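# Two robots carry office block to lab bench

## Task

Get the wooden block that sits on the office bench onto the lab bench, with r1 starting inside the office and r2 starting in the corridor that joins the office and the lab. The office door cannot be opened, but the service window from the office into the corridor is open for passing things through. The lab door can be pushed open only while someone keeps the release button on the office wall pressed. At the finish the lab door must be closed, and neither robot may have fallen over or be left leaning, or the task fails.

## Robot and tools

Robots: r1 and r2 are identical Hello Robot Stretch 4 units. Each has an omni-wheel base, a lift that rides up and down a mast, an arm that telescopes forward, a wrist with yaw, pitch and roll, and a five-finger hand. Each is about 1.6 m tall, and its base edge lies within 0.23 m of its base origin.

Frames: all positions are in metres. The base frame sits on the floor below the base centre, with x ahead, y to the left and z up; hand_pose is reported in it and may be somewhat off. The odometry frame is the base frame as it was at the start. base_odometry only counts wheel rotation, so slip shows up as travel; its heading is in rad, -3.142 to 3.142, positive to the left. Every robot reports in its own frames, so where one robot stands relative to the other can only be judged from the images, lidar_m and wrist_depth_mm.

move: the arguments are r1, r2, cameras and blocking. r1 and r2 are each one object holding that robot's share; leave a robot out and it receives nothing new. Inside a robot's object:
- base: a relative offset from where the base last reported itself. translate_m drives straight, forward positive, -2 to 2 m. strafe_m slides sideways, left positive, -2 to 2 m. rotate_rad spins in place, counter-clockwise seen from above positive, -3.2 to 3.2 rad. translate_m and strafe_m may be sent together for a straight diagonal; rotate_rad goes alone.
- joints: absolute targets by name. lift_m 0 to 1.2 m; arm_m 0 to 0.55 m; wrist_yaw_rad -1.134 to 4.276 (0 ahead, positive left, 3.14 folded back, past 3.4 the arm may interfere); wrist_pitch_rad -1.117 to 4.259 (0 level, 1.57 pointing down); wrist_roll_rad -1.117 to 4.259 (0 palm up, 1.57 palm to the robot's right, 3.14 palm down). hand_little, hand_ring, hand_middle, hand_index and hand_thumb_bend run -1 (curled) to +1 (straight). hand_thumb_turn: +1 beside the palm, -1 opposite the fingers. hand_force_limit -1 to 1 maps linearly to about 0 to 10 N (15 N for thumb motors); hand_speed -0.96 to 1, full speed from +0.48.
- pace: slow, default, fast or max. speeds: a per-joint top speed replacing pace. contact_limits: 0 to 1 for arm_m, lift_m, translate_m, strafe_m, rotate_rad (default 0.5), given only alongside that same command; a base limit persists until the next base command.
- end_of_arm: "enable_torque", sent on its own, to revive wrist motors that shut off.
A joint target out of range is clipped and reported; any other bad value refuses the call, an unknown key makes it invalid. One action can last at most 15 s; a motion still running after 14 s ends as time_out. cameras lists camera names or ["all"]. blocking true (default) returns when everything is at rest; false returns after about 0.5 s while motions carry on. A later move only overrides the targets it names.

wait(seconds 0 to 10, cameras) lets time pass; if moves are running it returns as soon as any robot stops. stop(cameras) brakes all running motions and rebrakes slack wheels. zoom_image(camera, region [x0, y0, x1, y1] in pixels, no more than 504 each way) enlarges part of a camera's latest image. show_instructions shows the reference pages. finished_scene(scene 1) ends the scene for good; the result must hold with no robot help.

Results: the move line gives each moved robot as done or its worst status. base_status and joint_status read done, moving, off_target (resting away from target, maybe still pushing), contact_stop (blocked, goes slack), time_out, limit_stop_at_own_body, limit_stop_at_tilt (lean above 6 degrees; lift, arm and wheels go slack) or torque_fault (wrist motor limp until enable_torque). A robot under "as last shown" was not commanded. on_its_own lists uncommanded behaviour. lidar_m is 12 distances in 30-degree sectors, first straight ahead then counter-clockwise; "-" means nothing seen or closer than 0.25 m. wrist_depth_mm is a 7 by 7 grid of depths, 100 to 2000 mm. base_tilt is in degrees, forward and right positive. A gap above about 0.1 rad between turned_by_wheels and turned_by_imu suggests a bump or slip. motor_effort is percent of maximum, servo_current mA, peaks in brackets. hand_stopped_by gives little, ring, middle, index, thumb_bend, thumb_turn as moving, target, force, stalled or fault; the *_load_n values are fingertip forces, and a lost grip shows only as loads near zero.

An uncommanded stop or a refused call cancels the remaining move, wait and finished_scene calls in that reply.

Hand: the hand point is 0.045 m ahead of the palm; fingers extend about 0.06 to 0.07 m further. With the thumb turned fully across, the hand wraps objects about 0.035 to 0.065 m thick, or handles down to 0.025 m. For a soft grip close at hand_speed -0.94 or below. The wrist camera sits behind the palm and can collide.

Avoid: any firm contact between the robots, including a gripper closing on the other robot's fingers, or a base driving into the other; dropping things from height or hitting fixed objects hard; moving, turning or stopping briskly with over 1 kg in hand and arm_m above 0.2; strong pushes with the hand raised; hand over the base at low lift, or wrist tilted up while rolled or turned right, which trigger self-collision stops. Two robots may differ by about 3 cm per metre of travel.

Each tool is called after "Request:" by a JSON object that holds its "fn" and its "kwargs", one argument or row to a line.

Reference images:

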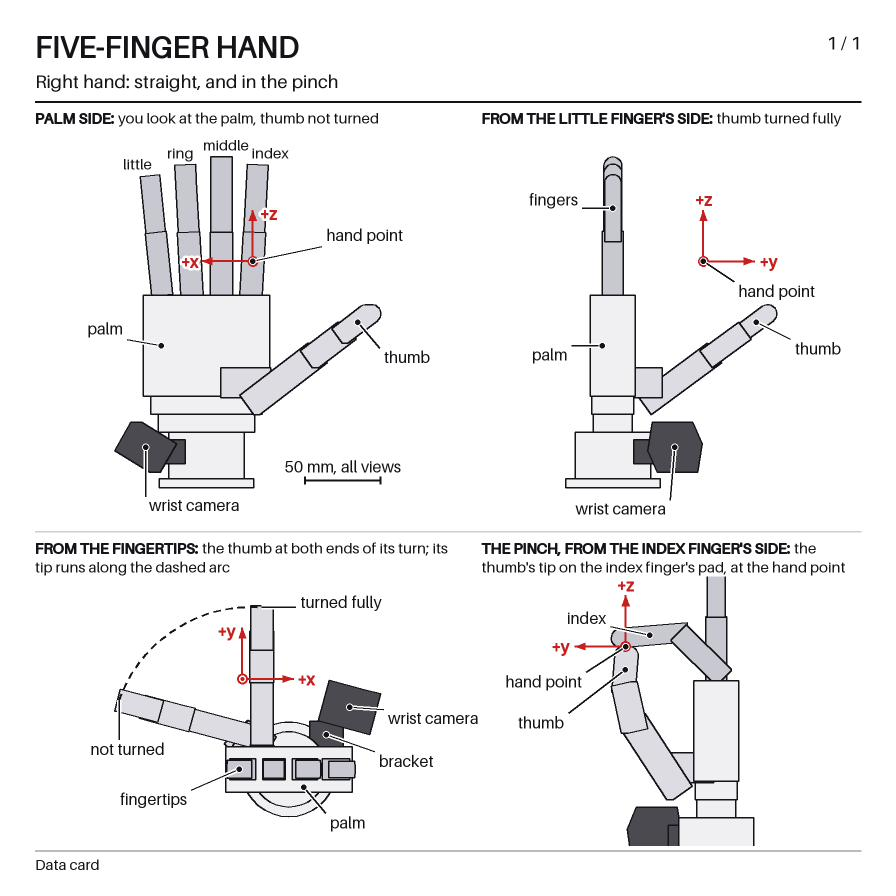

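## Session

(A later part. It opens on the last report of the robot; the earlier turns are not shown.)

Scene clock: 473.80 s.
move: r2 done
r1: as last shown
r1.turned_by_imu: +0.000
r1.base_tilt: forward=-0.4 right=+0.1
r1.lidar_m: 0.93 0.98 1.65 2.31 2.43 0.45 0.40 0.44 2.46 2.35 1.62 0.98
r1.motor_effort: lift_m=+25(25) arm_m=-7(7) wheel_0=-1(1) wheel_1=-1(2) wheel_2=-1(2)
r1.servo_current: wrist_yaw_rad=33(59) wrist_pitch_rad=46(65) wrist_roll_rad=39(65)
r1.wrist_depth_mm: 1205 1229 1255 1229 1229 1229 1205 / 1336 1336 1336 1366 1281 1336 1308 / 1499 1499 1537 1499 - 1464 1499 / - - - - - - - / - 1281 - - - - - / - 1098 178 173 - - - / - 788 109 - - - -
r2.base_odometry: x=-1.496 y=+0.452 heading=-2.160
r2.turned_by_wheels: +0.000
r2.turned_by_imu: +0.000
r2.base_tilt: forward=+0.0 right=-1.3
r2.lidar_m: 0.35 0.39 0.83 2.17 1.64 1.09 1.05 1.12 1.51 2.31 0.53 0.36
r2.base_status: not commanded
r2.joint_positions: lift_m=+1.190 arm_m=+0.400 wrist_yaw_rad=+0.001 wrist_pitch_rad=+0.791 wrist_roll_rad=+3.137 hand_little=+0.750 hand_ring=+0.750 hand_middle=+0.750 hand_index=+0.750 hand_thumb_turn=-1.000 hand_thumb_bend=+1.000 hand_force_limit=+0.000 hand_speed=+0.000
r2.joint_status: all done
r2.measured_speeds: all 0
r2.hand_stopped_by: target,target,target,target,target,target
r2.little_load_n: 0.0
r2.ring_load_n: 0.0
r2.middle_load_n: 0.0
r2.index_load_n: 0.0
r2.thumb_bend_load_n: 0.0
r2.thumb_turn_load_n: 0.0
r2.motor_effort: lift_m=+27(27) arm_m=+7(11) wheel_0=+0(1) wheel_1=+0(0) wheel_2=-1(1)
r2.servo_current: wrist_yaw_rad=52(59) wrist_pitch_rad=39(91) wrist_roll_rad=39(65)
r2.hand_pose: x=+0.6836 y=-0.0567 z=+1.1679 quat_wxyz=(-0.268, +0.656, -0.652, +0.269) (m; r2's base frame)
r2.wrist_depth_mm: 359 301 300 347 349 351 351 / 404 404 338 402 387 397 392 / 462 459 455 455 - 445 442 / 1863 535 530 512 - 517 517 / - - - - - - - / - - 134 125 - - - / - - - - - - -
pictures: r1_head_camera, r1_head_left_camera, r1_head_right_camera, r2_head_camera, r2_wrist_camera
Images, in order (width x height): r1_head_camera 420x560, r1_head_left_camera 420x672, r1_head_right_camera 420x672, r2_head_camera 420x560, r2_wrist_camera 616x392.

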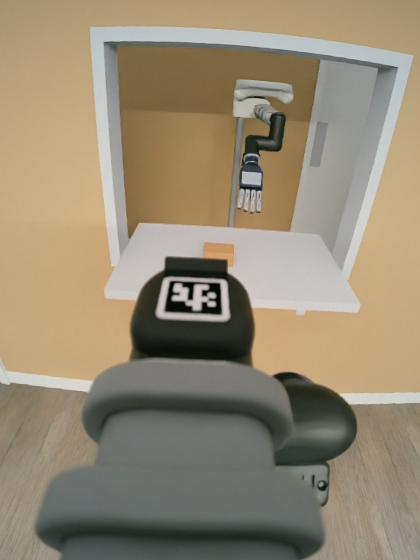

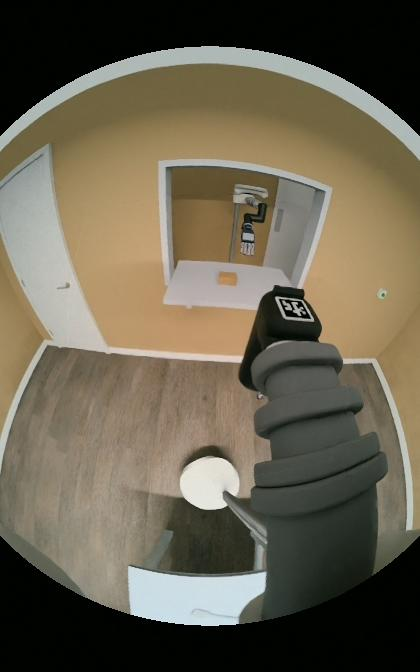

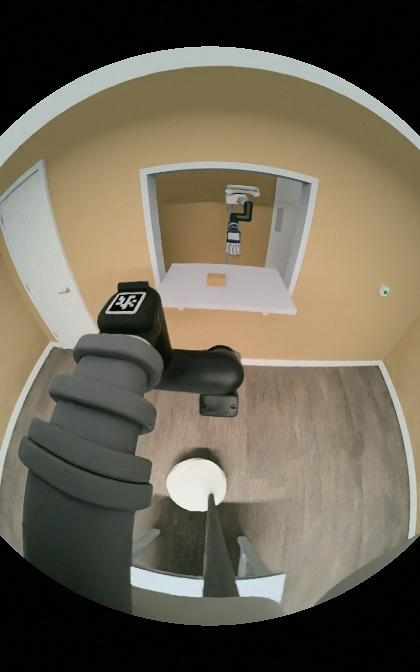

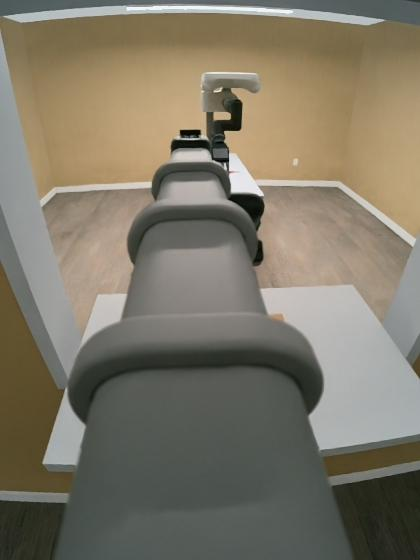

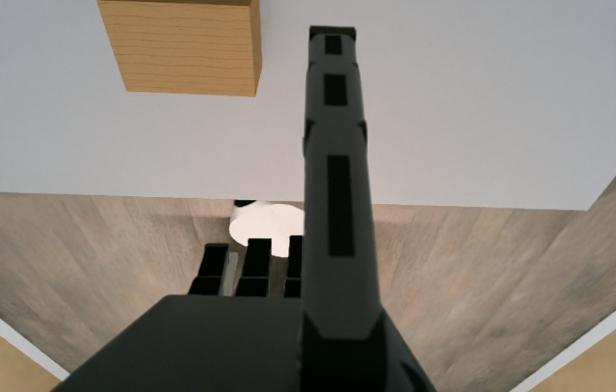

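Request:
{"fn": "move", "kwargs": {
  "r2": {"base": {"strafe_m": -0.105}, "joints": {"arm_m": 0.43}}
}}

Request:
{"fn": "move", "kwargs": {
  "r2": {"joints": {"lift_m": 1.05}},
  "cameras": ["r2_head_camera", "r2_wrist_camera", "r1_head_camera"]
}}

Request:
{"fn": "zoom_image", "kwargs": {
  "camera": "r1_head_camera",
  "region": [180, 170, 290, 280]
}}

Scene clock: 484.50 s.
move: r2 done
r1: as last shown
r1.base_tilt: forward=-0.4 right=+0.0
r1.lidar_m: 0.91 1.00 1.65 2.30 2.40 0.43 0.41 0.44 2.46 2.38 1.64 0.96
r1.motor_effort: lift_m=+25(25) arm_m=-7(7) wheel_0=-1(1) wheel_1=-1(1) wheel_2=-1(1)
r1.servo_current: wrist_yaw_rad=39(59) wrist_pitch_rad=59(72) wrist_roll_rad=33(65)
r1.wrist_depth_mm: 1255 1255 1255 1229 1205 1229 1229 / 1336 1336 1366 1336 1308 1336 1336 / 1499 1537 1537 1499 - 1464 1499 / - - - - - - - / - 1255 - - - - - / - 1118 178 173 - - - / - 788 109 - - - -
r2.base_odometry: x=-1.583 y=+0.511 heading=-2.160
r2.turned_by_wheels: +0.000
r2.turned_by_imu: +0.000
r2.base_tilt: forward=+0.0 right=-1.3
r2.lidar_m: 0.35 0.36 0.51 2.25 1.64 1.12 1.06 1.11 1.50 2.44 0.52 0.36
r2.base_status: done
r2.joint_positions: lift_m=+1.190 arm_m=+0.430 wrist_yaw_rad=+0.001 wrist_pitch_rad=+0.791 wrist_roll_rad=+3.137 hand_little=+0.750 hand_ring=+0.750 hand_middle=+0.750 hand_index=+0.750 hand_thumb_turn=-1.000 hand_thumb_bend=+1.000 hand_force_limit=+0.000 hand_speed=+0.000
r2.joint_status: all done
r2.measured_speeds: all 0
r2.hand_stopped_by: target,target,target,target,target,target
r2.little_load_n: 0.0
r2.ring_load_n: 0.0
r2.middle_load_n: 0.0
r2.index_load_n: 0.0
r2.thumb_bend_load_n: 0.0
r2.thumb_turn_load_n: 0.0
r2.motor_effort: lift_m=+27(27) arm_m=+7(11) wheel_0=-1(9) wheel_1=+2(7) wheel_2=-1(2)
r2.servo_current: wrist_yaw_rad=52(59) wrist_pitch_rad=52(78) wrist_roll_rad=46(59)
r2.hand_pose: x=+0.7136 y=-0.0567 z=+1.1679 quat_wxyz=(-0.268, +0.656, -0.652, +0.269) (m; r2's base frame)
r2.wrist_depth_mm: 359 357 349 291 347 351 349 / 404 404 399 402 387 394 392 / 462 459 455 455 - 449 445 / 1863 1921 1921 508 - 1863 1863 / - - - - - - - / - - 134 125 - - - / - - - - - - -
pictures: none

Scene clock: 486.17 s.
move: r2 done
r1: as last shown
r1.base_tilt: forward=-0.4 right=+0.1
r1.lidar_m: 0.94 1.00 1.67 2.33 2.44 0.44 0.42 0.47 2.48 2.37 1.67 0.96
r1.motor_effort: lift_m=+25(26) arm_m=-7(7) wheel_0=-1(1) wheel_1=-1(1) wheel_2=-1(1)
r1.servo_current: wrist_yaw_rad=26(59) wrist_pitch_rad=59(65) wrist_roll_rad=39(65)
r1.wrist_depth_mm: 1229 1229 1255 1205 1205 1229 1229 / 1336 1366 1397 1366 1308 1366 1336 / 1464 1537 1499 1499 - 1499 1499 / - - - - - - - / - 1255 - - - - - / - 1098 178 173 - - - / - 778 109 - - - -
r2.base_odometry: x=-1.583 y=+0.511 heading=-2.160
r2.turned_by_wheels: +0.000
r2.turned_by_imu: +0.000
r2.base_tilt: forward=+0.0 right=-1.4
r2.lidar_m: 0.35 0.39 0.52 2.23 1.62 1.11 1.04 1.10 1.49 2.43 0.54 0.39
r2.base_status: not commanded
r2.joint_positions: lift_m=+1.050 arm_m=+0.430 wrist_yaw_rad=+0.001 wrist_pitch_rad=+0.791 wrist_roll_rad=+3.137 hand_little=+0.750 hand_ring=+0.750 hand_middle=+0.750 hand_index=+0.750 hand_thumb_turn=-1.000 hand_thumb_bend=+1.000 hand_force_limit=+0.000 hand_speed=+0.000
r2.joint_status: all done
r2.measured_speeds: all 0
r2.hand_stopped_by: target,target,target,target,target,target
r2.little_load_n: 0.0
r2.ring_load_n: 0.0
r2.middle_load_n: 0.0
r2.index_load_n: 0.0
r2.thumb_bend_load_n: 0.0
r2.thumb_turn_load_n: 0.0
r2.motor_effort: lift_m=+16(24) arm_m=+7(7) wheel_0=+0(1) wheel_1=+2(2) wheel_2=-1(1)
r2.servo_current: wrist_yaw_rad=46(59) wrist_pitch_rad=52(78) wrist_roll_rad=52(59)
r2.hand_pose: x=+0.7136 y=-0.0567 z=+1.0288 quat_wxyz=(-0.268, +0.656, -0.652, +0.269) (m; r2's base frame)
r2.wrist_depth_mm: 221 221 181 184 200 216 216 / 249 249 182 180 174 243 240 / 285 283 211 205 - 276 273 / 330 330 327 325 - 317 317 / 397 389 364 212 - 377 375 / - - 134 125 - - - / - - - - - - -
pictures: r1_head_camera, r2_head_camera, r2_wrist_camera
Images, in order (width x height): r1_head_camera 420x560, r2_head_camera 420x560, r2_wrist_camera 616x392.

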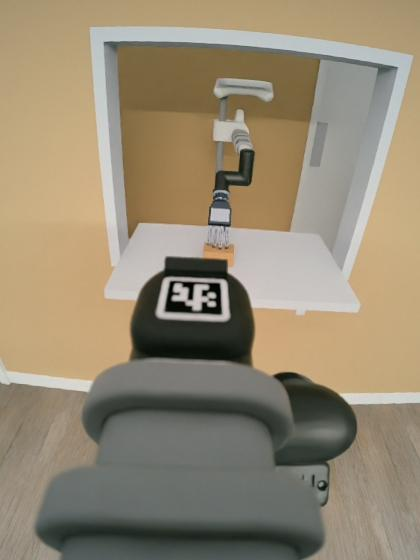

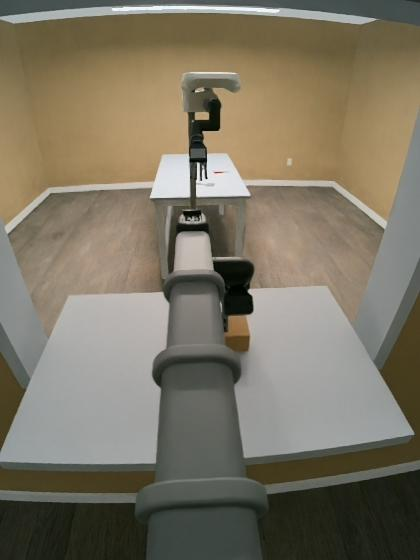

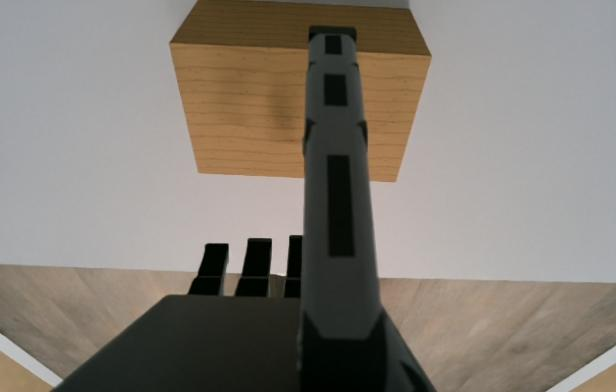

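Scaled by 4.582 from the camera's 420x560 image, which has a finer 1200x1600 frame.

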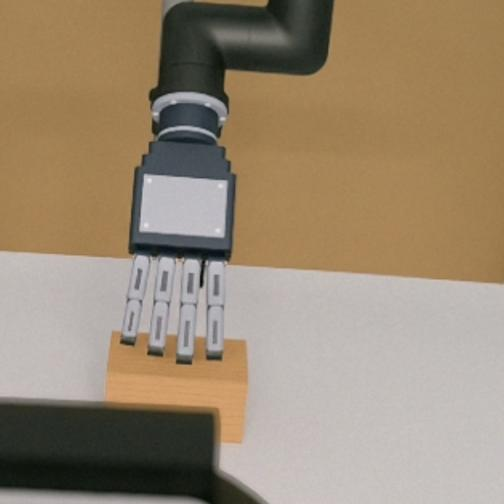

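Request:
{"fn": "move", "kwargs": {
  "r2": {"base": {"strafe_m": -0.012}}
}}

Request:
{"fn": "move", "kwargs": {
  "r2": {"joints": {"lift_m": 0.988, "hand_speed": -0.9, "hand_force_limit": -0.3}, "pace": "slow", "contact_limits": {"lift_m": 0.2}},
  "cameras": ["r2_wrist_camera", "r1_head_camera"]
}}

Request:
{"fn": "zoom_image", "kwargs": {
  "camera": "r1_head_camera",
  "region": [180, 170, 290, 280]
}}

Scene clock: 492.80 s.
move: r2 done
r1: as last shown
r1.lidar_m: 0.93 0.98 1.70 2.34 2.44 0.42 0.41 0.46 2.44 2.40 1.64 0.97
r1.index_load_n: -0.5
r1.servo_current: wrist_yaw_rad=46(46) wrist_pitch_rad=33(52) wrist_roll_rad=39(59)
r1.wrist_depth_mm: 1229 1255 1229 1205 1229 1229 1205 / 1366 1366 1336 1366 1308 1366 1308 / 1499 1499 1537 1499 - 1464 1499 / - - - - - - - / - 1255 - - - - - / - 1118 178 173 - - - / - 788 109 - - - -
r2.base_odometry: x=-1.593 y=+0.517 heading=-2.160
r2.turned_by_wheels: +0.000
r2.turned_by_imu: +0.000
r2.base_tilt: forward=+0.0 right=-1.4
r2.lidar_m: 0.36 0.38 0.54 2.24 1.65 1.09 1.05 1.11 1.51 2.43 0.54 0.38
r2.base_status: done
r2.joint_positions: lift_m=+1.050 arm_m=+0.430 wrist_yaw_rad=+0.001 wrist_pitch_rad=+0.791 wrist_roll_rad=+3.137 hand_little=+0.750 hand_ring=+0.750 hand_middle=+0.750 hand_index=+0.750 hand_thumb_turn=-1.000 hand_thumb_bend=+1.000 hand_force_limit=+0.000 hand_speed=+0.000
r2.joint_status: not commanded
r2.measured_speeds: all 0
r2.hand_stopped_by: target,target,target,target,target,target
r2.little_load_n: 0.0
r2.ring_load_n: 0.0
r2.middle_load_n: 0.0
r2.index_load_n: 0.0
r2.thumb_bend_load_n: 0.0
r2.thumb_turn_load_n: 0.0
r2.motor_effort: lift_m=+16(16) arm_m=+7(7) wheel_0=-1(6) wheel_1=+1(6) wheel_2=+0(2)
r2.servo_current: wrist_yaw_rad=52(59) wrist_pitch_rad=59(78) wrist_roll_rad=39(59)
r2.hand_pose: x=+0.7136 y=-0.0567 z=+1.0288 quat_wxyz=(-0.268, +0.656, -0.652, +0.269) (m; r2's base frame)
r2.wrist_depth_mm: 222 222 190 183 198 213 215 / 249 248 185 180 179 242 242 / 285 283 218 204 198 277 274 / 330 330 324 324 - 319 317 / 397 392 362 211 - 375 377 / - - 134 125 - - - / - - - - - - -
pictures: none

Scene clock: 494.20 s.
move: r2 done
r1: as last shown
r1.base_tilt: forward=-0.2 right=+0.0
r1.lidar_m: 0.93 1.00 1.66 2.32 2.43 0.43 0.40 0.44 2.47 2.38 1.64 0.95
r1.index_load_n: 0.0
r1.motor_effort: lift_m=+25(25) arm_m=-7(7) wheel_0=-1(1) wheel_1=-1(1) wheel_2=-1(2)
r1.servo_current: wrist_yaw_rad=39(59) wrist_pitch_rad=39(59) wrist_roll_rad=52(52)
r1.wrist_depth_mm: 1229 1229 1229 1205 1229 1229 1205 / 1336 1366 1336 1366 1308 1336 1308 / 1499 1499 1537 1537 - 1464 1499 / - - - - - - - / - 1255 - - - - - / - 1098 178 173 - - - / - 778 109 - - - -
r2.base_odometry: x=-1.593 y=+0.517 heading=-2.160
r2.turned_by_wheels: +0.000
r2.turned_by_imu: +0.000
r2.base_tilt: forward=+0.0 right=-1.4
r2.lidar_m: 0.36 0.37 0.54 2.21 1.65 1.11 1.03 1.09 1.49 2.42 0.54 0.39
r2.base_status: not commanded
r2.joint_positions: lift_m=+0.988 arm_m=+0.430 wrist_yaw_rad=+0.001 wrist_pitch_rad=+0.791 wrist_roll_rad=+3.137 hand_little=+0.750 hand_ring=+0.750 hand_middle=+0.750 hand_index=+0.750 hand_thumb_turn=-1.000 hand_thumb_bend=+1.000 hand_force_limit=-0.300 hand_speed=-0.900
r2.joint_status: all done
r2.measured_speeds: all 0
r2.hand_stopped_by: target,target,target,target,target,target
r2.little_load_n: 0.0
r2.ring_load_n: 0.0
r2.middle_load_n: 0.0
r2.index_load_n: 0.0
r2.thumb_bend_load_n: 0.0
r2.thumb_turn_load_n: 0.0
r2.motor_effort: lift_m=+15(18) arm_m=+7(7) wheel_0=-1(2) wheel_1=+1(1) wheel_2=+0(0)
r2.servo_current: wrist_yaw_rad=46(52) wrist_pitch_rad=72(78) wrist_roll_rad=46(59)
r2.contact_limits: lift_m 0.2
r2.hand_pose: x=+0.7136 y=-0.0567 z=+0.9669 quat_wxyz=(-0.268, +0.656, -0.652, +0.269) (m; r2's base frame)
r2.wrist_depth_mm: 160 160 160 155 160 156 156 / 180 176 144 146 149 166 175 / 206 200 128 129 130 132 198 / 239 237 148 147 145 155 229 / 286 282 176 175 - 272 271 / 355 336 134 125 - 332 332 / - - - - - - -
pictures: r1_head_camera, r2_wrist_camera
Images, in order (width x height): r1_head_camera 420x560, r2_wrist_camera 616x392.

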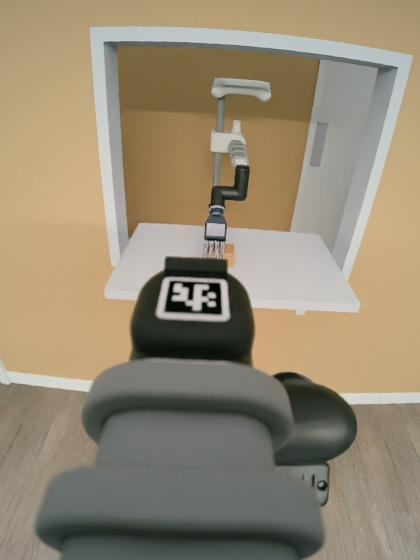

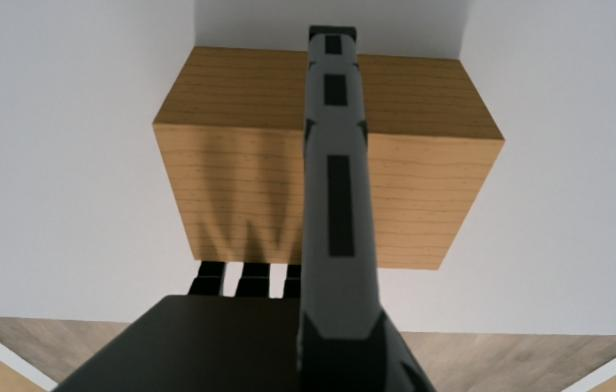

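Scaled by 4.582 from the camera's 420x560 image, which has a finer 1200x1600 frame.

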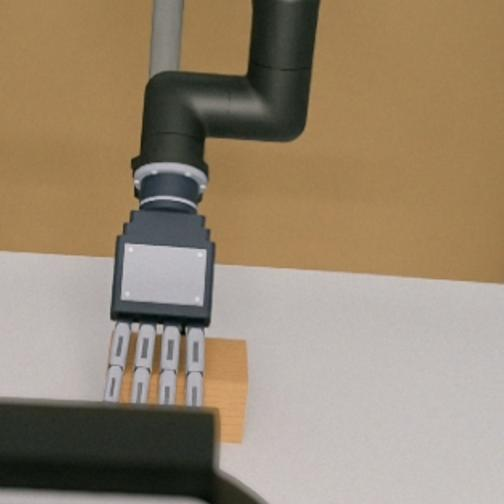

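Request:
{"fn": "move", "kwargs": {
  "r2": {"joints": {"lift_m": 0.985, "hand_index": 0.56, "hand_middle": 0.56, "hand_ring": 0.56, "hand_little": 0.56, "hand_thumb_bend": 0.8}, "contact_limits": {"lift_m": 0.2}}
}}

Request:
{"fn": "move", "kwargs": {
  "r2": {"joints": {"hand_force_limit": -0.2, "hand_speed": -0.95, "hand_index": 0.4, "hand_middle": 0.4, "hand_ring": 0.4, "hand_little": 0.4}},
  "cameras": ["r2_wrist_camera"]
}}

Scene clock: 501.20 s.
move: r2 done
r1: as last shown
r1.base_tilt: forward=-0.2 right=+0.2
r1.lidar_m: 0.91 0.95 1.67 2.33 2.43 0.45 0.41 0.45 2.43 2.41 1.66 0.98
r1.motor_effort: lift_m=+25(25) arm_m=-7(7) wheel_0=-1(1) wheel_1=-1(2) wheel_2=-1(2)
r1.servo_current: wrist_yaw_rad=39(65) wrist_pitch_rad=39(72) wrist_roll_rad=39(65)
r1.wrist_depth_mm: 1229 1229 1255 1205 1205 1205 1229 / 1336 1366 1366 1366 1281 1336 1336 / 1537 1499 1499 1499 - 1499 1464 / - - - - - - - / - 1281 - - - - - / - 1098 178 173 - - - / - 788 109 - - - -
r2.base_odometry: x=-1.593 y=+0.517 heading=-2.160
r2.turned_by_wheels: +0.000
r2.turned_by_imu: +0.000
r2.base_tilt: forward=+0.0 right=-1.3
r2.lidar_m: 0.34 0.38 0.52 2.22 1.65 1.12 1.04 1.10 1.54 2.43 0.51 0.38
r2.base_status: not commanded
r2.joint_positions: lift_m=+0.985 arm_m=+0.430 wrist_yaw_rad=+0.001 wrist_pitch_rad=+0.790 wrist_roll_rad=+3.137 hand_little=+0.560 hand_ring=+0.560 hand_middle=+0.560 hand_index=+0.560 hand_thumb_turn=-1.000 hand_thumb_bend=+0.800 hand_force_limit=-0.300 hand_speed=-0.900
r2.joint_status: all done
r2.measured_speeds: all 0
r2.hand_stopped_by: target,target,target,target,target,target
r2.little_load_n: -0.5
r2.ring_load_n: 0.0
r2.middle_load_n: 0.0
r2.index_load_n: 0.0
r2.thumb_bend_load_n: 0.0
r2.thumb_turn_load_n: 0.0
r2.motor_effort: lift_m=+16(16) arm_m=+7(7) wheel_0=-1(2) wheel_1=+1(2) wheel_2=+0(0)
r2.servo_current: wrist_yaw_rad=52(59) wrist_pitch_rad=65(85) wrist_roll_rad=39(59)
r2.contact_limits: lift_m 0.2
r2.hand_pose: x=+0.7137 y=-0.0567 z=+0.9639 quat_wxyz=(-0.269, +0.656, -0.652, +0.270) (m; r2's base frame)
r2.wrist_depth_mm: 157 157 157 156 158 154 - / 177 172 139 124 142 157 172 / 202 195 124 124 126 126 196 / 235 232 144 143 142 146 225 / 279 277 171 170 - 270 267 / 347 327 125 125 - 330 329 / - - - - - - -
pictures: none

Scene clock: 502.50 s.
move: r2 off_target
r1: as last shown
r1.base_tilt: forward=-0.4 right=+0.1
r1.lidar_m: 0.91 1.00 1.64 2.31 2.42 0.45 0.40 0.44 2.45 2.34 1.64 0.97
r1.motor_effort: lift_m=+25(25) arm_m=-7(7) wheel_0=-1(1) wheel_1=-1(1) wheel_2=-1(1)
r1.servo_current: wrist_yaw_rad=39(72) wrist_pitch_rad=52(65) wrist_roll_rad=52(59)
r1.wrist_depth_mm: 1229 1255 1255 1229 1229 1229 1205 / 1366 1336 1366 1336 1281 1336 1336 / 1499 1499 1499 1537 - 1464 1499 / - - - - - - - / - 1281 - - - - - / - 1098 179 173 - - - / - 788 109 - - - -
r2.base_odometry: x=-1.593 y=+0.517 heading=-2.160
r2.turned_by_wheels: +0.000
r2.turned_by_imu: +0.000
r2.base_tilt: forward=+0.0 right=-1.4
r2.lidar_m: 0.35 0.38 0.52 2.25 1.68 1.10 1.06 1.10 1.52 2.42 0.55 0.39
r2.base_status: not commanded
r2.joint_positions: lift_m=+0.985 arm_m=+0.430 wrist_yaw_rad=+0.001 wrist_pitch_rad=+0.789 wrist_roll_rad=+3.137 hand_little=+0.429 hand_ring=+0.439 hand_middle=+0.444 hand_index=+0.462 hand_thumb_turn=-1.000 hand_thumb_bend=+0.804 hand_force_limit=-0.200 hand_speed=-0.950
r2.joint_status: hand_little off_target (ended at +0.429, target +0.400); hand_ring off_target (ended at +0.439, target +0.400); hand_middle off_target (ended at +0.444, target +0.400); hand_index off_target (ended at +0.462, target +0.400); the others done
r2.measured_speeds: all 0
r2.hand_stopped_by: force,force,force,force,target,target
r2.little_load_n: 4.0
r2.ring_load_n: 3.5
r2.middle_load_n: 3.5
r2.index_load_n: 1.0
r2.thumb_bend_load_n: 16.0
r2.thumb_turn_load_n: 6.5
r2.motor_effort: lift_m=+16(16) arm_m=+7(7) wheel_0=-1(1) wheel_1=+1(2) wheel_2=+0(0)
r2.servo_current: wrist_yaw_rad=46(52) wrist_pitch_rad=59(85) wrist_roll_rad=39(65)
r2.contact_limits: lift_m 0.2
r2.hand_pose: x=+0.7139 y=-0.0567 z=+0.9640 quat_wxyz=(-0.269, +0.656, -0.652, +0.270) (m; r2's base frame)
r2.wrist_depth_mm: 157 157 153 153 156 155 - / 177 172 132 124 138 146 172 / 202 196 124 124 123 124 196 / 235 234 145 144 142 146 225 / 281 278 168 167 - 268 267 / 349 327 125 125 - 330 329 / - - - - - - -
pictures: r2_wrist_camera
Images, in order (width x height): r2_wrist_camera 616x392.

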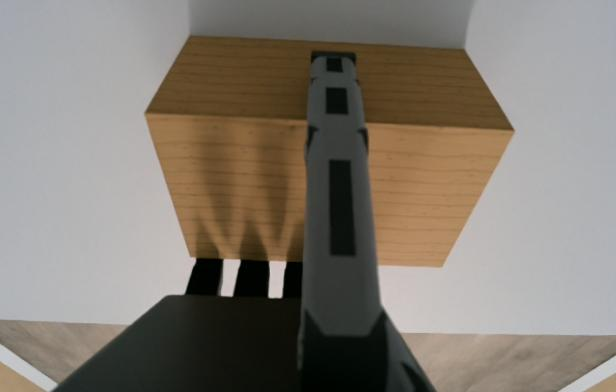

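Request:
{"fn": "move", "kwargs": {
  "r2": {"joints": {"lift_m": 1.15}, "pace": "slow"},
  "cameras": ["r2_wrist_camera"]
}}

Request:
{"fn": "move", "kwargs": {
  "r2": {"joints": {"arm_m": 0.1}},
  "cameras": ["r2_wrist_camera", "r2_head_camera"]
}}

Scene clock: 506.67 s.
move: r2 done
r1.base_odometry: x=+1.421 y=-0.067 heading=+1.809
r1.turned_by_wheels: +0.000
r1.turned_by_imu: +0.000
r1.base_tilt: forward=-0.4 right=+0.2
r1.lidar_m: 0.94 0.98 1.69 2.31 2.43 0.43 0.40 0.44 2.46 2.39 1.66 0.98
r1.base_status: not commanded
r1.joint_positions: lift_m=+1.180 arm_m=+0.050 wrist_yaw_rad=+0.001 wrist_pitch_rad=+0.788 wrist_roll_rad=+3.138 hand_little=+0.750 hand_ring=+0.750 hand_middle=+0.750 hand_index=+0.750 hand_thumb_turn=-1.000 hand_thumb_bend=+1.000 hand_force_limit=+0.400 hand_speed=-0.900
r1.joint_status: not commanded
r1.measured_speeds: all 0
r1.hand_stopped_by: target,target,target,target,target,target
r1.little_load_n: 0.0
r1.ring_load_n: 0.0
r1.middle_load_n: 0.0
r1.index_load_n: 0.0
r1.thumb_bend_load_n: 0.0
r1.thumb_turn_load_n: 0.0
r1.motor_effort: lift_m=+25(25) arm_m=-7(7) wheel_0=-1(1) wheel_1=-1(1) wheel_2=-1(2)
r1.servo_current: wrist_yaw_rad=52(65) wrist_pitch_rad=46(59) wrist_roll_rad=39(59)
r1.hand_pose: x=+0.3348 y=-0.0567 z=+1.1583 quat_wxyz=(-0.270, +0.655, -0.652, +0.270) (m; r1's base frame)
r1.wrist_depth_mm: 1229 1255 1255 1229 1229 1229 1229 / 1336 1366 1366 1366 1281 1336 1308 / 1499 1537 1537 1499 - 1464 1464 / - - - - - - - / - 1281 - - - - - / - 1118 178 173 - - - / - 788 109 - - - -
r2.base_odometry: x=-1.593 y=+0.517 heading=-2.160
r2.turned_by_wheels: +0.000
r2.turned_by_imu: +0.000
r2.base_tilt: forward=+0.0 right=-1.4
r2.lidar_m: 0.36 0.37 0.53 2.23 1.67 1.09 1.05 1.09 1.51 2.43 0.52 0.36
r2.base_status: not commanded
r2.joint_positions: lift_m=+1.149 arm_m=+0.430 wrist_yaw_rad=+0.001 wrist_pitch_rad=+0.789 wrist_roll_rad=+3.137 hand_little=+0.429 hand_ring=+0.439 hand_middle=+0.444 hand_index=+0.462 hand_thumb_turn=-1.000 hand_thumb_bend=+0.804 hand_force_limit=-0.200 hand_speed=-0.950
r2.joint_status: all done
r2.measured_speeds: all 0
r2.hand_stopped_by: force,force,force,force,target,target
r2.little_load_n: 3.5
r2.ring_load_n: 3.5
r2.middle_load_n: 3.0
r2.index_load_n: 1.0
r2.thumb_bend_load_n: 16.0
r2.thumb_turn_load_n: 6.5
r2.motor_effort: lift_m=+29(33) arm_m=+7(7) wheel_0=-1(1) wheel_1=+1(1) wheel_2=+0(0)
r2.servo_current: wrist_yaw_rad=59(65) wrist_pitch_rad=52(91) wrist_roll_rad=33(52)
r2.hand_pose: x=+0.7139 y=-0.0567 z=+1.1279 quat_wxyz=(-0.269, +0.656, -0.652, +0.270) (m; r2's base frame)
r2.wrist_depth_mm: 320 319 304 310 307 310 310 / 359 351 131 124 138 145 347 / 407 397 125 124 123 123 394 / 477 469 145 144 142 142 455 / - - 168 170 - - - / - - 125 125 - - - / - - - - - - -
pictures: r2_wrist_camera
Images, in order (width x height): r2_wrist_camera 616x392.

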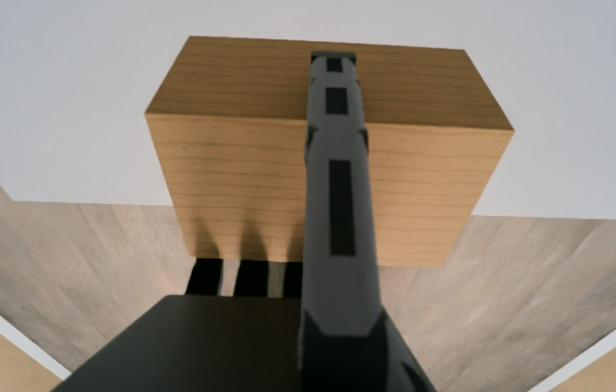

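Scene clock: 508.77 s.
move: r2 done
r1: as last shown
r1.base_tilt: forward=-0.4 right=+0.1
r1.lidar_m: 0.93 1.00 1.65 2.30 2.43 0.43 0.41 0.45 2.45 2.34 1.64 0.99
r1.motor_effort: lift_m=+25(25) arm_m=-7(7) wheel_0=-1(1) wheel_1=-1(2) wheel_2=-1(1)
r1.servo_current: wrist_yaw_rad=39(65) wrist_pitch_rad=52(72) wrist_roll_rad=33(59)
r1.wrist_depth_mm: 1229 1229 1255 1229 1205 1255 1229 / 1366 1366 1336 1366 1281 1336 1336 / 1499 1499 1499 1537 - 1464 1499 / - - - - - - - / - 1281 - - - - - / - 1118 179 173 - - - / - 788 109 - - - -
r2.base_odometry: x=-1.593 y=+0.517 heading=-2.160
r2.turned_by_wheels: +0.000
r2.turned_by_imu: +0.000
r2.base_tilt: forward=+0.0 right=-1.4
r2.lidar_m: 0.33 0.37 0.49 2.23 1.65 1.12 1.05 1.10 1.53 2.40 0.56 0.33
r2.base_status: not commanded
r2.joint_positions: lift_m=+1.149 arm_m=+0.100 wrist_yaw_rad=+0.001 wrist_pitch_rad=+0.789 wrist_roll_rad=+3.137 hand_little=+0.429 hand_ring=+0.439 hand_middle=+0.444 hand_index=+0.462 hand_thumb_turn=-1.000 hand_thumb_bend=+0.804 hand_force_limit=-0.200 hand_speed=-0.950
r2.joint_status: all done
r2.measured_speeds: all 0
r2.hand_stopped_by: force,force,force,force,target,target
r2.little_load_n: 4.0
r2.ring_load_n: 3.5
r2.middle_load_n: 3.5
r2.index_load_n: 1.5
r2.thumb_bend_load_n: 16.0
r2.thumb_turn_load_n: 6.5
r2.motor_effort: lift_m=+29(29) arm_m=-7(11) wheel_0=-1(1) wheel_1=+1(1) wheel_2=+0(0)
r2.servo_current: wrist_yaw_rad=52(59) wrist_pitch_rad=20(91) wrist_roll_rad=46(59)
r2.hand_pose: x=+0.3843 y=-0.0567 z=+1.1279 quat_wxyz=(-0.269, +0.656, -0.652, +0.270) (m; r2's base frame)
r2.wrist_depth_mm: 322 322 306 310 309 314 319 / 362 351 132 124 138 140 349 / 410 399 125 124 123 123 397 / 477 473 144 144 142 142 459 / 549 569 169 167 - 544 544 / - 661 125 125 - 668 661 / - - - - - - -
pictures: r2_head_camera, r2_wrist_camera
Images, in order (width x height): r2_head_camera 420x560, r2_wrist_camera 616x392.

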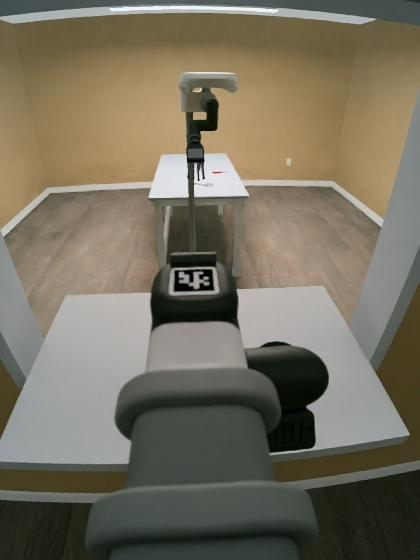

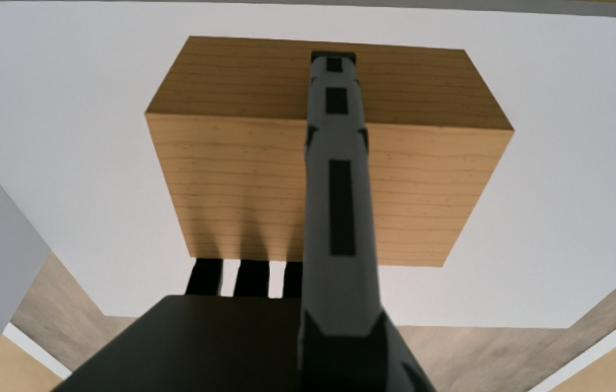

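Request:
{"fn": "move", "kwargs": {
  "r1": {"base": {"strafe_m": -1.3}},
  "r2": {"base": {"translate_m": -0.4}},
  "cameras": ["r1_head_camera", "r1_head_right_camera", "r1_wrist_camera"]
}}

Scene clock: 542.70 s.
move: r1 done; r2 done
r1.base_odometry: x=+2.684 y=+0.240 heading=+1.809
r1.turned_by_wheels: +0.000
r1.turned_by_imu: -0.002
r1.base_tilt: forward=-0.4 right=+0.1
r1.lidar_m: 1.09 1.17 1.34 3.60 0.98 1.24 3.14 1.56 1.11 1.07 1.16 1.20
r1.base_status: done
r1.joint_positions: lift_m=+1.180 arm_m=+0.050 wrist_yaw_rad=+0.001 wrist_pitch_rad=+0.788 wrist_roll_rad=+3.138 hand_little=+0.750 hand_ring=+0.750 hand_middle=+0.750 hand_index=+0.750 hand_thumb_turn=-1.000 hand_thumb_bend=+1.000 hand_force_limit=+0.400 hand_speed=-0.900
r1.joint_status: not commanded
r1.measured_speeds: all 0
r1.hand_stopped_by: target,target,target,target,target,target
r1.little_load_n: 0.0
r1.ring_load_n: 0.0
r1.middle_load_n: 0.0
r1.index_load_n: 0.0
r1.thumb_bend_load_n: 0.0
r1.thumb_turn_load_n: 0.0
r1.motor_effort: lift_m=+24(25) arm_m=-7(7) wheel_0=+2(11) wheel_1=+0(13) wheel_2=+0(3)
r1.servo_current: wrist_yaw_rad=39(72) wrist_pitch_rad=26(59) wrist_roll_rad=39(65)
r1.hand_pose: x=+0.3348 y=-0.0567 z=+1.1583 quat_wxyz=(-0.270, +0.655, -0.652, +0.270) (m; r1's base frame)
r1.wrist_depth_mm: 1229 1255 1255 1229 1229 1229 1229 / 1366 1366 1366 1336 1281 1336 1336 / 1499 1499 1537 1464 - 1464 1499 / - - - - - - - / - - - - - - 1182 / - - 174 173 - - - / - - 109 - - - -
r2.base_odometry: x=-1.371 y=+0.850 heading=-2.160
r2.turned_by_wheels: +0.000
r2.turned_by_imu: +0.000
r2.base_tilt: forward=+0.0 right=-1.4
r2.lidar_m: 0.76 0.76 1.40 2.28 0.94 0.67 0.65 0.68 0.95 2.41 1.43 0.34
r2.base_status: done
r2.joint_positions: lift_m=+1.149 arm_m=+0.100 wrist_yaw_rad=+0.001 wrist_pitch_rad=+0.789 wrist_roll_rad=+3.137 hand_little=+0.429 hand_ring=+0.439 hand_middle=+0.444 hand_index=+0.462 hand_thumb_turn=-1.000 hand_thumb_bend=+0.804 hand_force_limit=-0.200 hand_speed=-0.950
r2.joint_status: not commanded
r2.measured_speeds: all 0
r2.hand_stopped_by: force,force,force,force,target,target
r2.little_load_n: 3.5
r2.ring_load_n: 3.5
r2.middle_load_n: 3.5
r2.index_load_n: 1.0
r2.thumb_bend_load_n: 16.0
r2.thumb_turn_load_n: 6.5
r2.motor_effort: lift_m=+28(29) arm_m=-7(7) wheel_0=+1(6) wheel_1=+1(5) wheel_2=+0(10)
r2.servo_current: wrist_yaw_rad=46(59) wrist_pitch_rad=72(85) wrist_roll_rad=46(59)
r2.hand_pose: x=+0.3843 y=-0.0567 z=+1.1280 quat_wxyz=(-0.269, +0.656, -0.652, +0.270) (m; r2's base frame)
r2.wrist_depth_mm: 1229 1229 1160 1182 1205 1229 1205 / 1366 1308 131 124 138 140 1336 / - 125 124 124 123 123 - / - - 144 144 142 142 - / - 609 167 167 - 597 603 / - 668 125 125 - 668 668 / - - - - - - 741
pictures: r1_head_camera, r1_head_right_camera, r1_wrist_camera
Images, in order (width x height): r1_head_camera 420x560, r1_head_right_camera 420x672, r1_wrist_camera 616x392.

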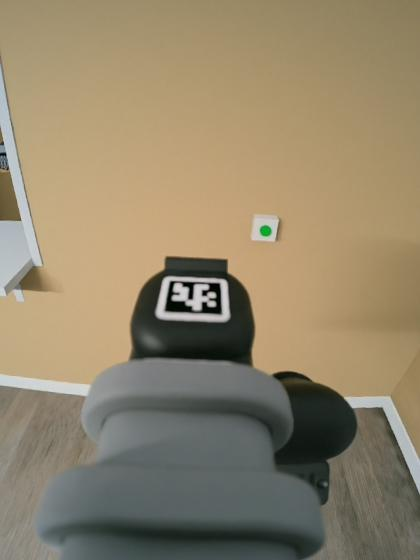

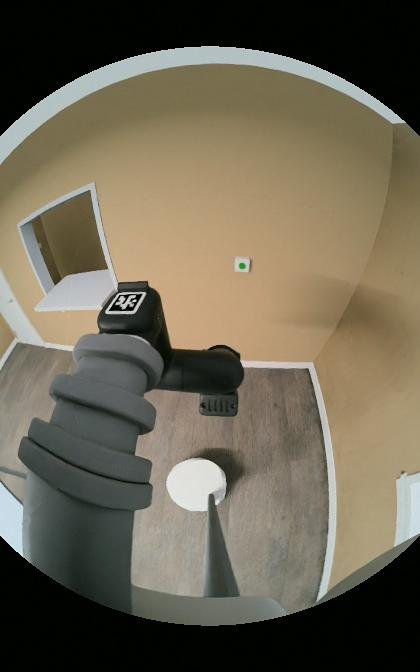

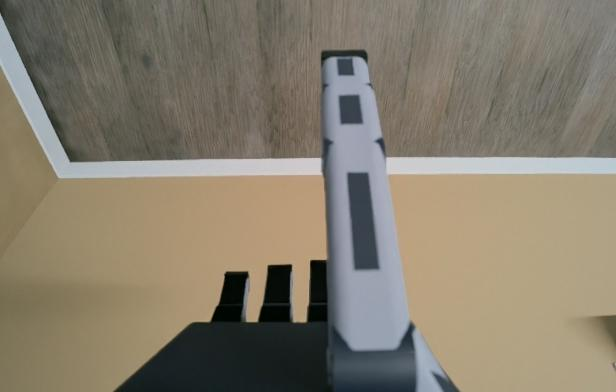

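Request:
{"fn": "move", "kwargs": {
  "r1": {"joints": {"lift_m": 1.1, "wrist_pitch_rad": 0.0, "hand_speed": 0.2, "hand_index": 1.0, "hand_middle": 1.0, "hand_ring": -1.0, "hand_little": -1.0}},
  "r2": {"base": {"rotate_rad": 1.57}},
  "cameras": ["r1_head_camera", "r1_wrist_camera", "r2_head_camera", "r2_head_left_camera"]
}}

Request:
{"fn": "zoom_image", "kwargs": {
  "camera": "r1_head_camera",
  "region": [200, 180, 330, 280]
}}

Scene clock: 552.73 s.
move: r1 done; r2 done
r1.base_odometry: x=+2.684 y=+0.240 heading=+1.809
r1.turned_by_wheels: +0.000
r1.turned_by_imu: +0.000
r1.base_tilt: forward=-0.3 right=+0.1
r1.lidar_m: 1.11 1.16 1.33 3.59 0.99 1.27 3.17 1.58 1.12 1.10 1.16 1.16
r1.base_status: not commanded
r1.joint_positions: lift_m=+1.100 arm_m=+0.050 wrist_yaw_rad=+0.001 wrist_pitch_rad=+0.010 wrist_roll_rad=+3.138 hand_little=-1.000 hand_ring=-1.000 hand_middle=+1.000 hand_index=+1.000 hand_thumb_turn=-1.000 hand_thumb_bend=+1.000 hand_force_limit=+0.400 hand_speed=+0.200
r1.joint_status: all done
r1.measured_speeds: all 0
r1.hand_stopped_by: target,target,target,target,target,target
r1.little_load_n: 0.0
r1.ring_load_n: 0.0
r1.middle_load_n: 0.0
r1.index_load_n: 0.0
r1.thumb_bend_load_n: 0.0
r1.thumb_turn_load_n: 0.0
r1.motor_effort: lift_m=+14(23) arm_m=-7(7) wheel_0=+2(2) wheel_1=+0(1) wheel_2=+0(0)
r1.servo_current: wrist_yaw_rad=46(59) wrist_pitch_rad=59(182) wrist_roll_rad=59(72)
r1.hand_pose: x=+0.4421 y=-0.0565 z=+1.2162 quat_wxyz=(-0.497, +0.504, -0.501, +0.498) (m; r1's base frame)
r1.wrist_depth_mm: - - - - - - - / - - - - - - - / - - - - - - - / - - - - - - - / - - 133 - - - - / - - 145 146 - - - / - - 109 - - - -
r2.base_odometry: x=-1.371 y=+0.850 heading=-0.590
r2.turned_by_wheels: +1.570
r2.turned_by_imu: +1.585
r2.base_tilt: forward=-0.1 right=-1.4
r2.lidar_m: 2.28 0.98 0.71 0.66 0.67 0.94 2.42 1.42 0.80 0.75 0.78 0.35
r2.base_status: done
r2.joint_positions: lift_m=+1.149 arm_m=+0.100 wrist_yaw_rad=+0.001 wrist_pitch_rad=+0.789 wrist_roll_rad=+3.137 hand_little=+0.429 hand_ring=+0.439 hand_middle=+0.444 hand_index=+0.462 hand_thumb_turn=-1.000 hand_thumb_bend=+0.804 hand_force_limit=-0.200 hand_speed=-0.950
r2.joint_status: not commanded
r2.measured_speeds: all 0
r2.hand_stopped_by: force,force,force,force,target,target
r2.little_load_n: 3.5
r2.ring_load_n: 3.5
r2.middle_load_n: 3.0
r2.index_load_n: 1.0
r2.thumb_bend_load_n: 16.0
r2.thumb_turn_load_n: 6.5
r2.motor_effort: lift_m=+28(28) arm_m=-7(7) wheel_0=+0(5) wheel_1=+1(6) wheel_2=+0(6)
r2.servo_current: wrist_yaw_rad=52(59) wrist_pitch_rad=52(85) wrist_roll_rad=59(65)
r2.hand_pose: x=+0.3843 y=-0.0567 z=+1.1280 quat_wxyz=(-0.269, +0.656, -0.652, +0.270) (m; r2's base frame)
r2.wrist_depth_mm: 1205 1229 1182 1205 1182 1205 1138 / 1308 1366 132 123 138 140 - / - 1537 125 124 123 123 - / - 1756 145 144 142 142 - / - - 168 170 - 1576 - / - 133 125 125 - 1499 - / - - - - - - -
pictures: r1_head_camera, r1_wrist_camera, r2_head_camera, r2_head_left_camera
Images, in order (width x height): r1_head_camera 420x560, r1_wrist_camera 616x392, r2_head_camera 420x560, r2_head_left_camera 420x672.

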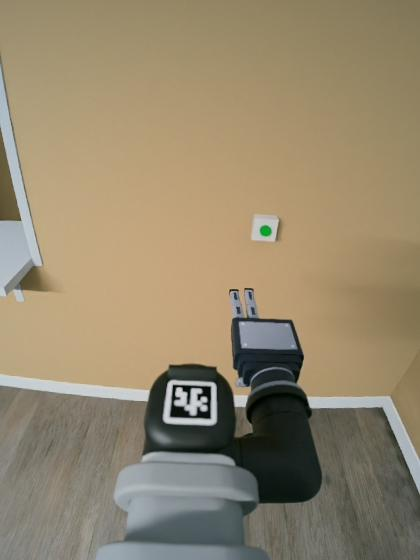

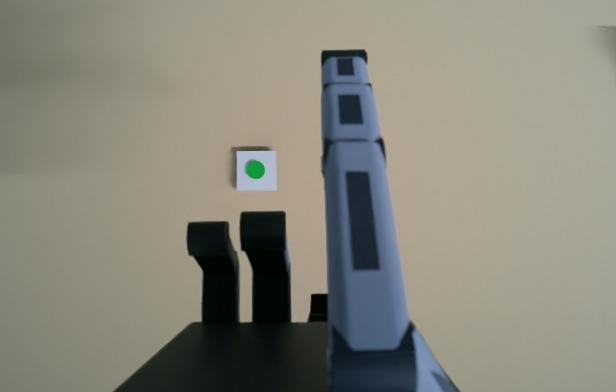

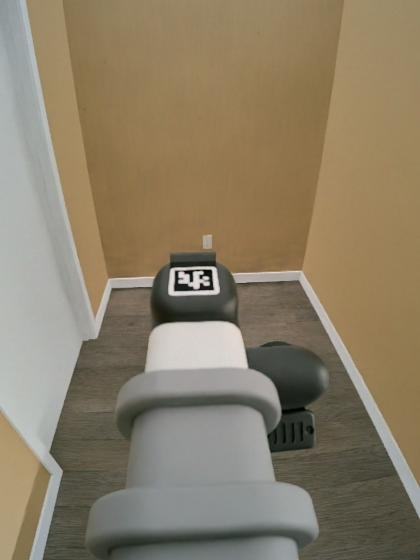

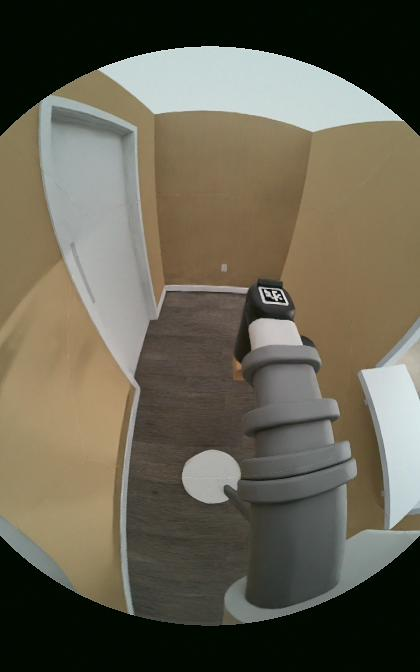

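Scaled by 3.877 from the camera's 420x560 image, which has a finer 1200x1600 frame.

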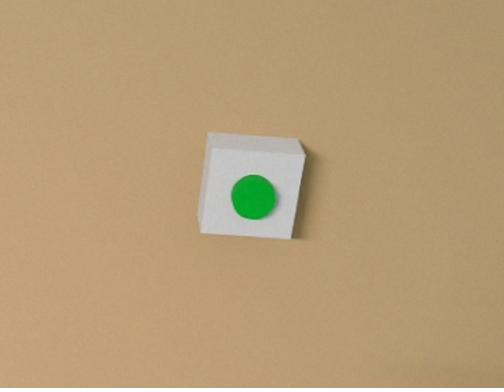

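Request:
{"fn": "move", "kwargs": {
  "r1": {"base": {"translate_m": 0.3, "strafe_m": -0.12}, "joints": {"lift_m": 0.976, "wrist_pitch_rad": 0.0, "hand_index": -1.0}},
  "cameras": ["r1_head_camera", "r1_wrist_camera", "r1_head_right_camera"]
}}

Scene clock: 563.17 s.
move: r1 done
r1.base_odometry: x=+2.730 y=+0.560 heading=+1.810
r1.turned_by_wheels: +0.000
r1.turned_by_imu: -0.001
r1.base_tilt: forward=-0.4 right=+0.1
r1.lidar_m: 0.79 0.88 1.04 3.49 1.21 1.45 3.51 1.39 1.04 1.00 1.03 0.89
r1.base_status: done
r1.joint_positions: lift_m=+0.976 arm_m=+0.050 wrist_yaw_rad=+0.001 wrist_pitch_rad=+0.010 wrist_roll_rad=+3.138 hand_little=-1.000 hand_ring=-1.000 hand_middle=+1.000 hand_index=-1.000 hand_thumb_turn=-1.000 hand_thumb_bend=+1.000 hand_force_limit=+0.400 hand_speed=+0.200
r1.joint_status: all done
r1.measured_speeds: all 0
r1.hand_stopped_by: target,target,target,target,target,target
r1.little_load_n: 0.0
r1.ring_load_n: 0.0
r1.middle_load_n: 0.0
r1.index_load_n: 0.5
r1.thumb_bend_load_n: 0.0
r1.thumb_turn_load_n: 0.0
r1.motor_effort: lift_m=+14(16) arm_m=-7(7) wheel_0=+0(10) wheel_1=+2(7) wheel_2=+0(10)
r1.servo_current: wrist_yaw_rad=52(59) wrist_pitch_rad=59(85) wrist_roll_rad=39(59)
r1.hand_pose: x=+0.4422 y=-0.0565 z=+1.0923 quat_wxyz=(-0.497, +0.504, -0.501, +0.498) (m; r1's base frame)
r1.wrist_depth_mm: - - - - - - - / - - - - - - - / - - - - - - - / - - - - - - - / - - 133 - - - - / - - 145 146 - - - / - - 109 - - - -
r2: as last shown
r2.turned_by_wheels: +0.000
r2.turned_by_imu: +0.000
r2.base_tilt: forward=+0.0 right=-1.4
r2.lidar_m: 2.27 0.97 0.70 0.64 0.69 0.93 2.42 1.45 0.81 0.75 0.80 0.36
r2.little_load_n: 4.0
r2.middle_load_n: 3.5
r2.index_load_n: 1.5
r2.motor_effort: lift_m=+28(29) arm_m=-7(7) wheel_0=+0(0) wheel_1=+1(1) wheel_2=+0(0)
r2.servo_current: wrist_yaw_rad=52(59) wrist_pitch_rad=65(85) wrist_roll_rad=26(59)
r2.wrist_depth_mm: 1205 1229 1182 1205 1182 1205 1118 / 1336 1397 131 124 137 140 - / - 1537 125 124 123 123 - / - 1808 145 144 142 141 - / - - 169 170 - 1576 - / - 133 125 125 - 1537 - / - - - - - - -
pictures: r1_head_camera, r1_head_right_camera, r1_wrist_camera
Images, in order (width x height): r1_head_camera 420x560, r1_head_right_camera 420x672, r1_wrist_camera 616x392.

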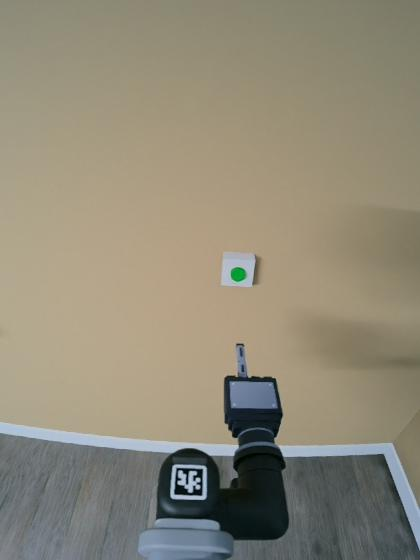

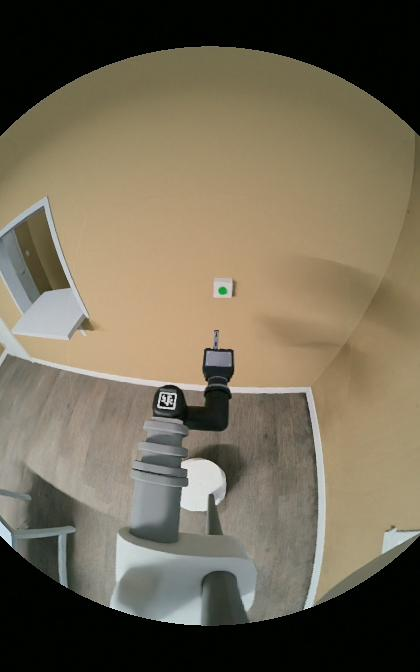

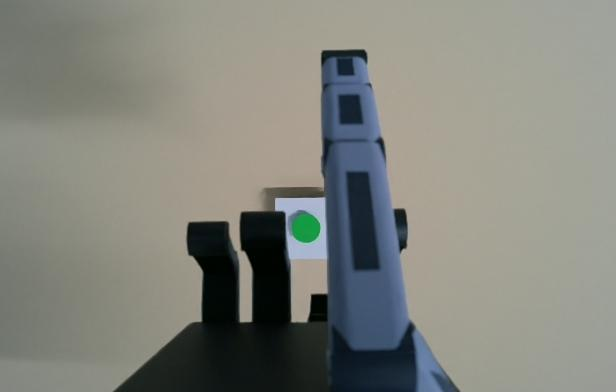

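Request:
{"fn": "zoom_image", "kwargs": {
  "camera": "r1_wrist_camera",
  "region": [230, 160, 350, 290]
}}

Request:
{"fn": "zoom_image", "kwargs": {
  "camera": "r1_head_right_camera",
  "region": [160, 270, 260, 400]
}}

Scaled by 3.877.

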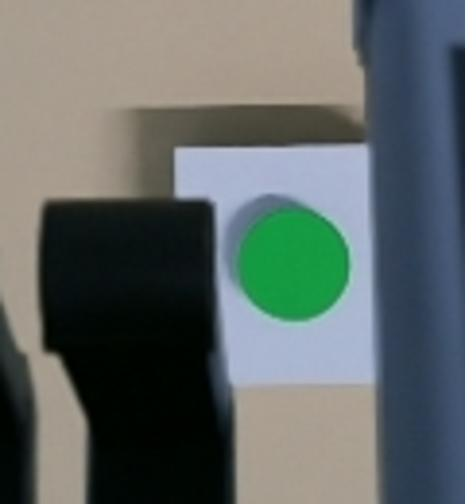

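Scaled by 3.877 from the camera's 420x672 image, which has a finer 600x960 frame.

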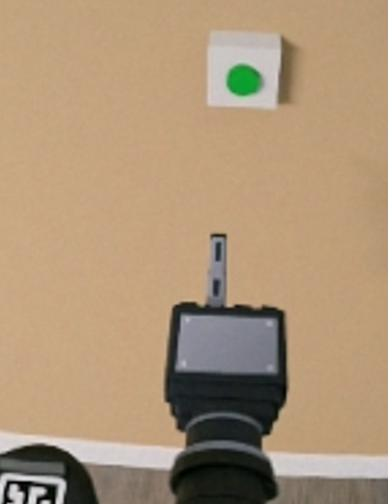

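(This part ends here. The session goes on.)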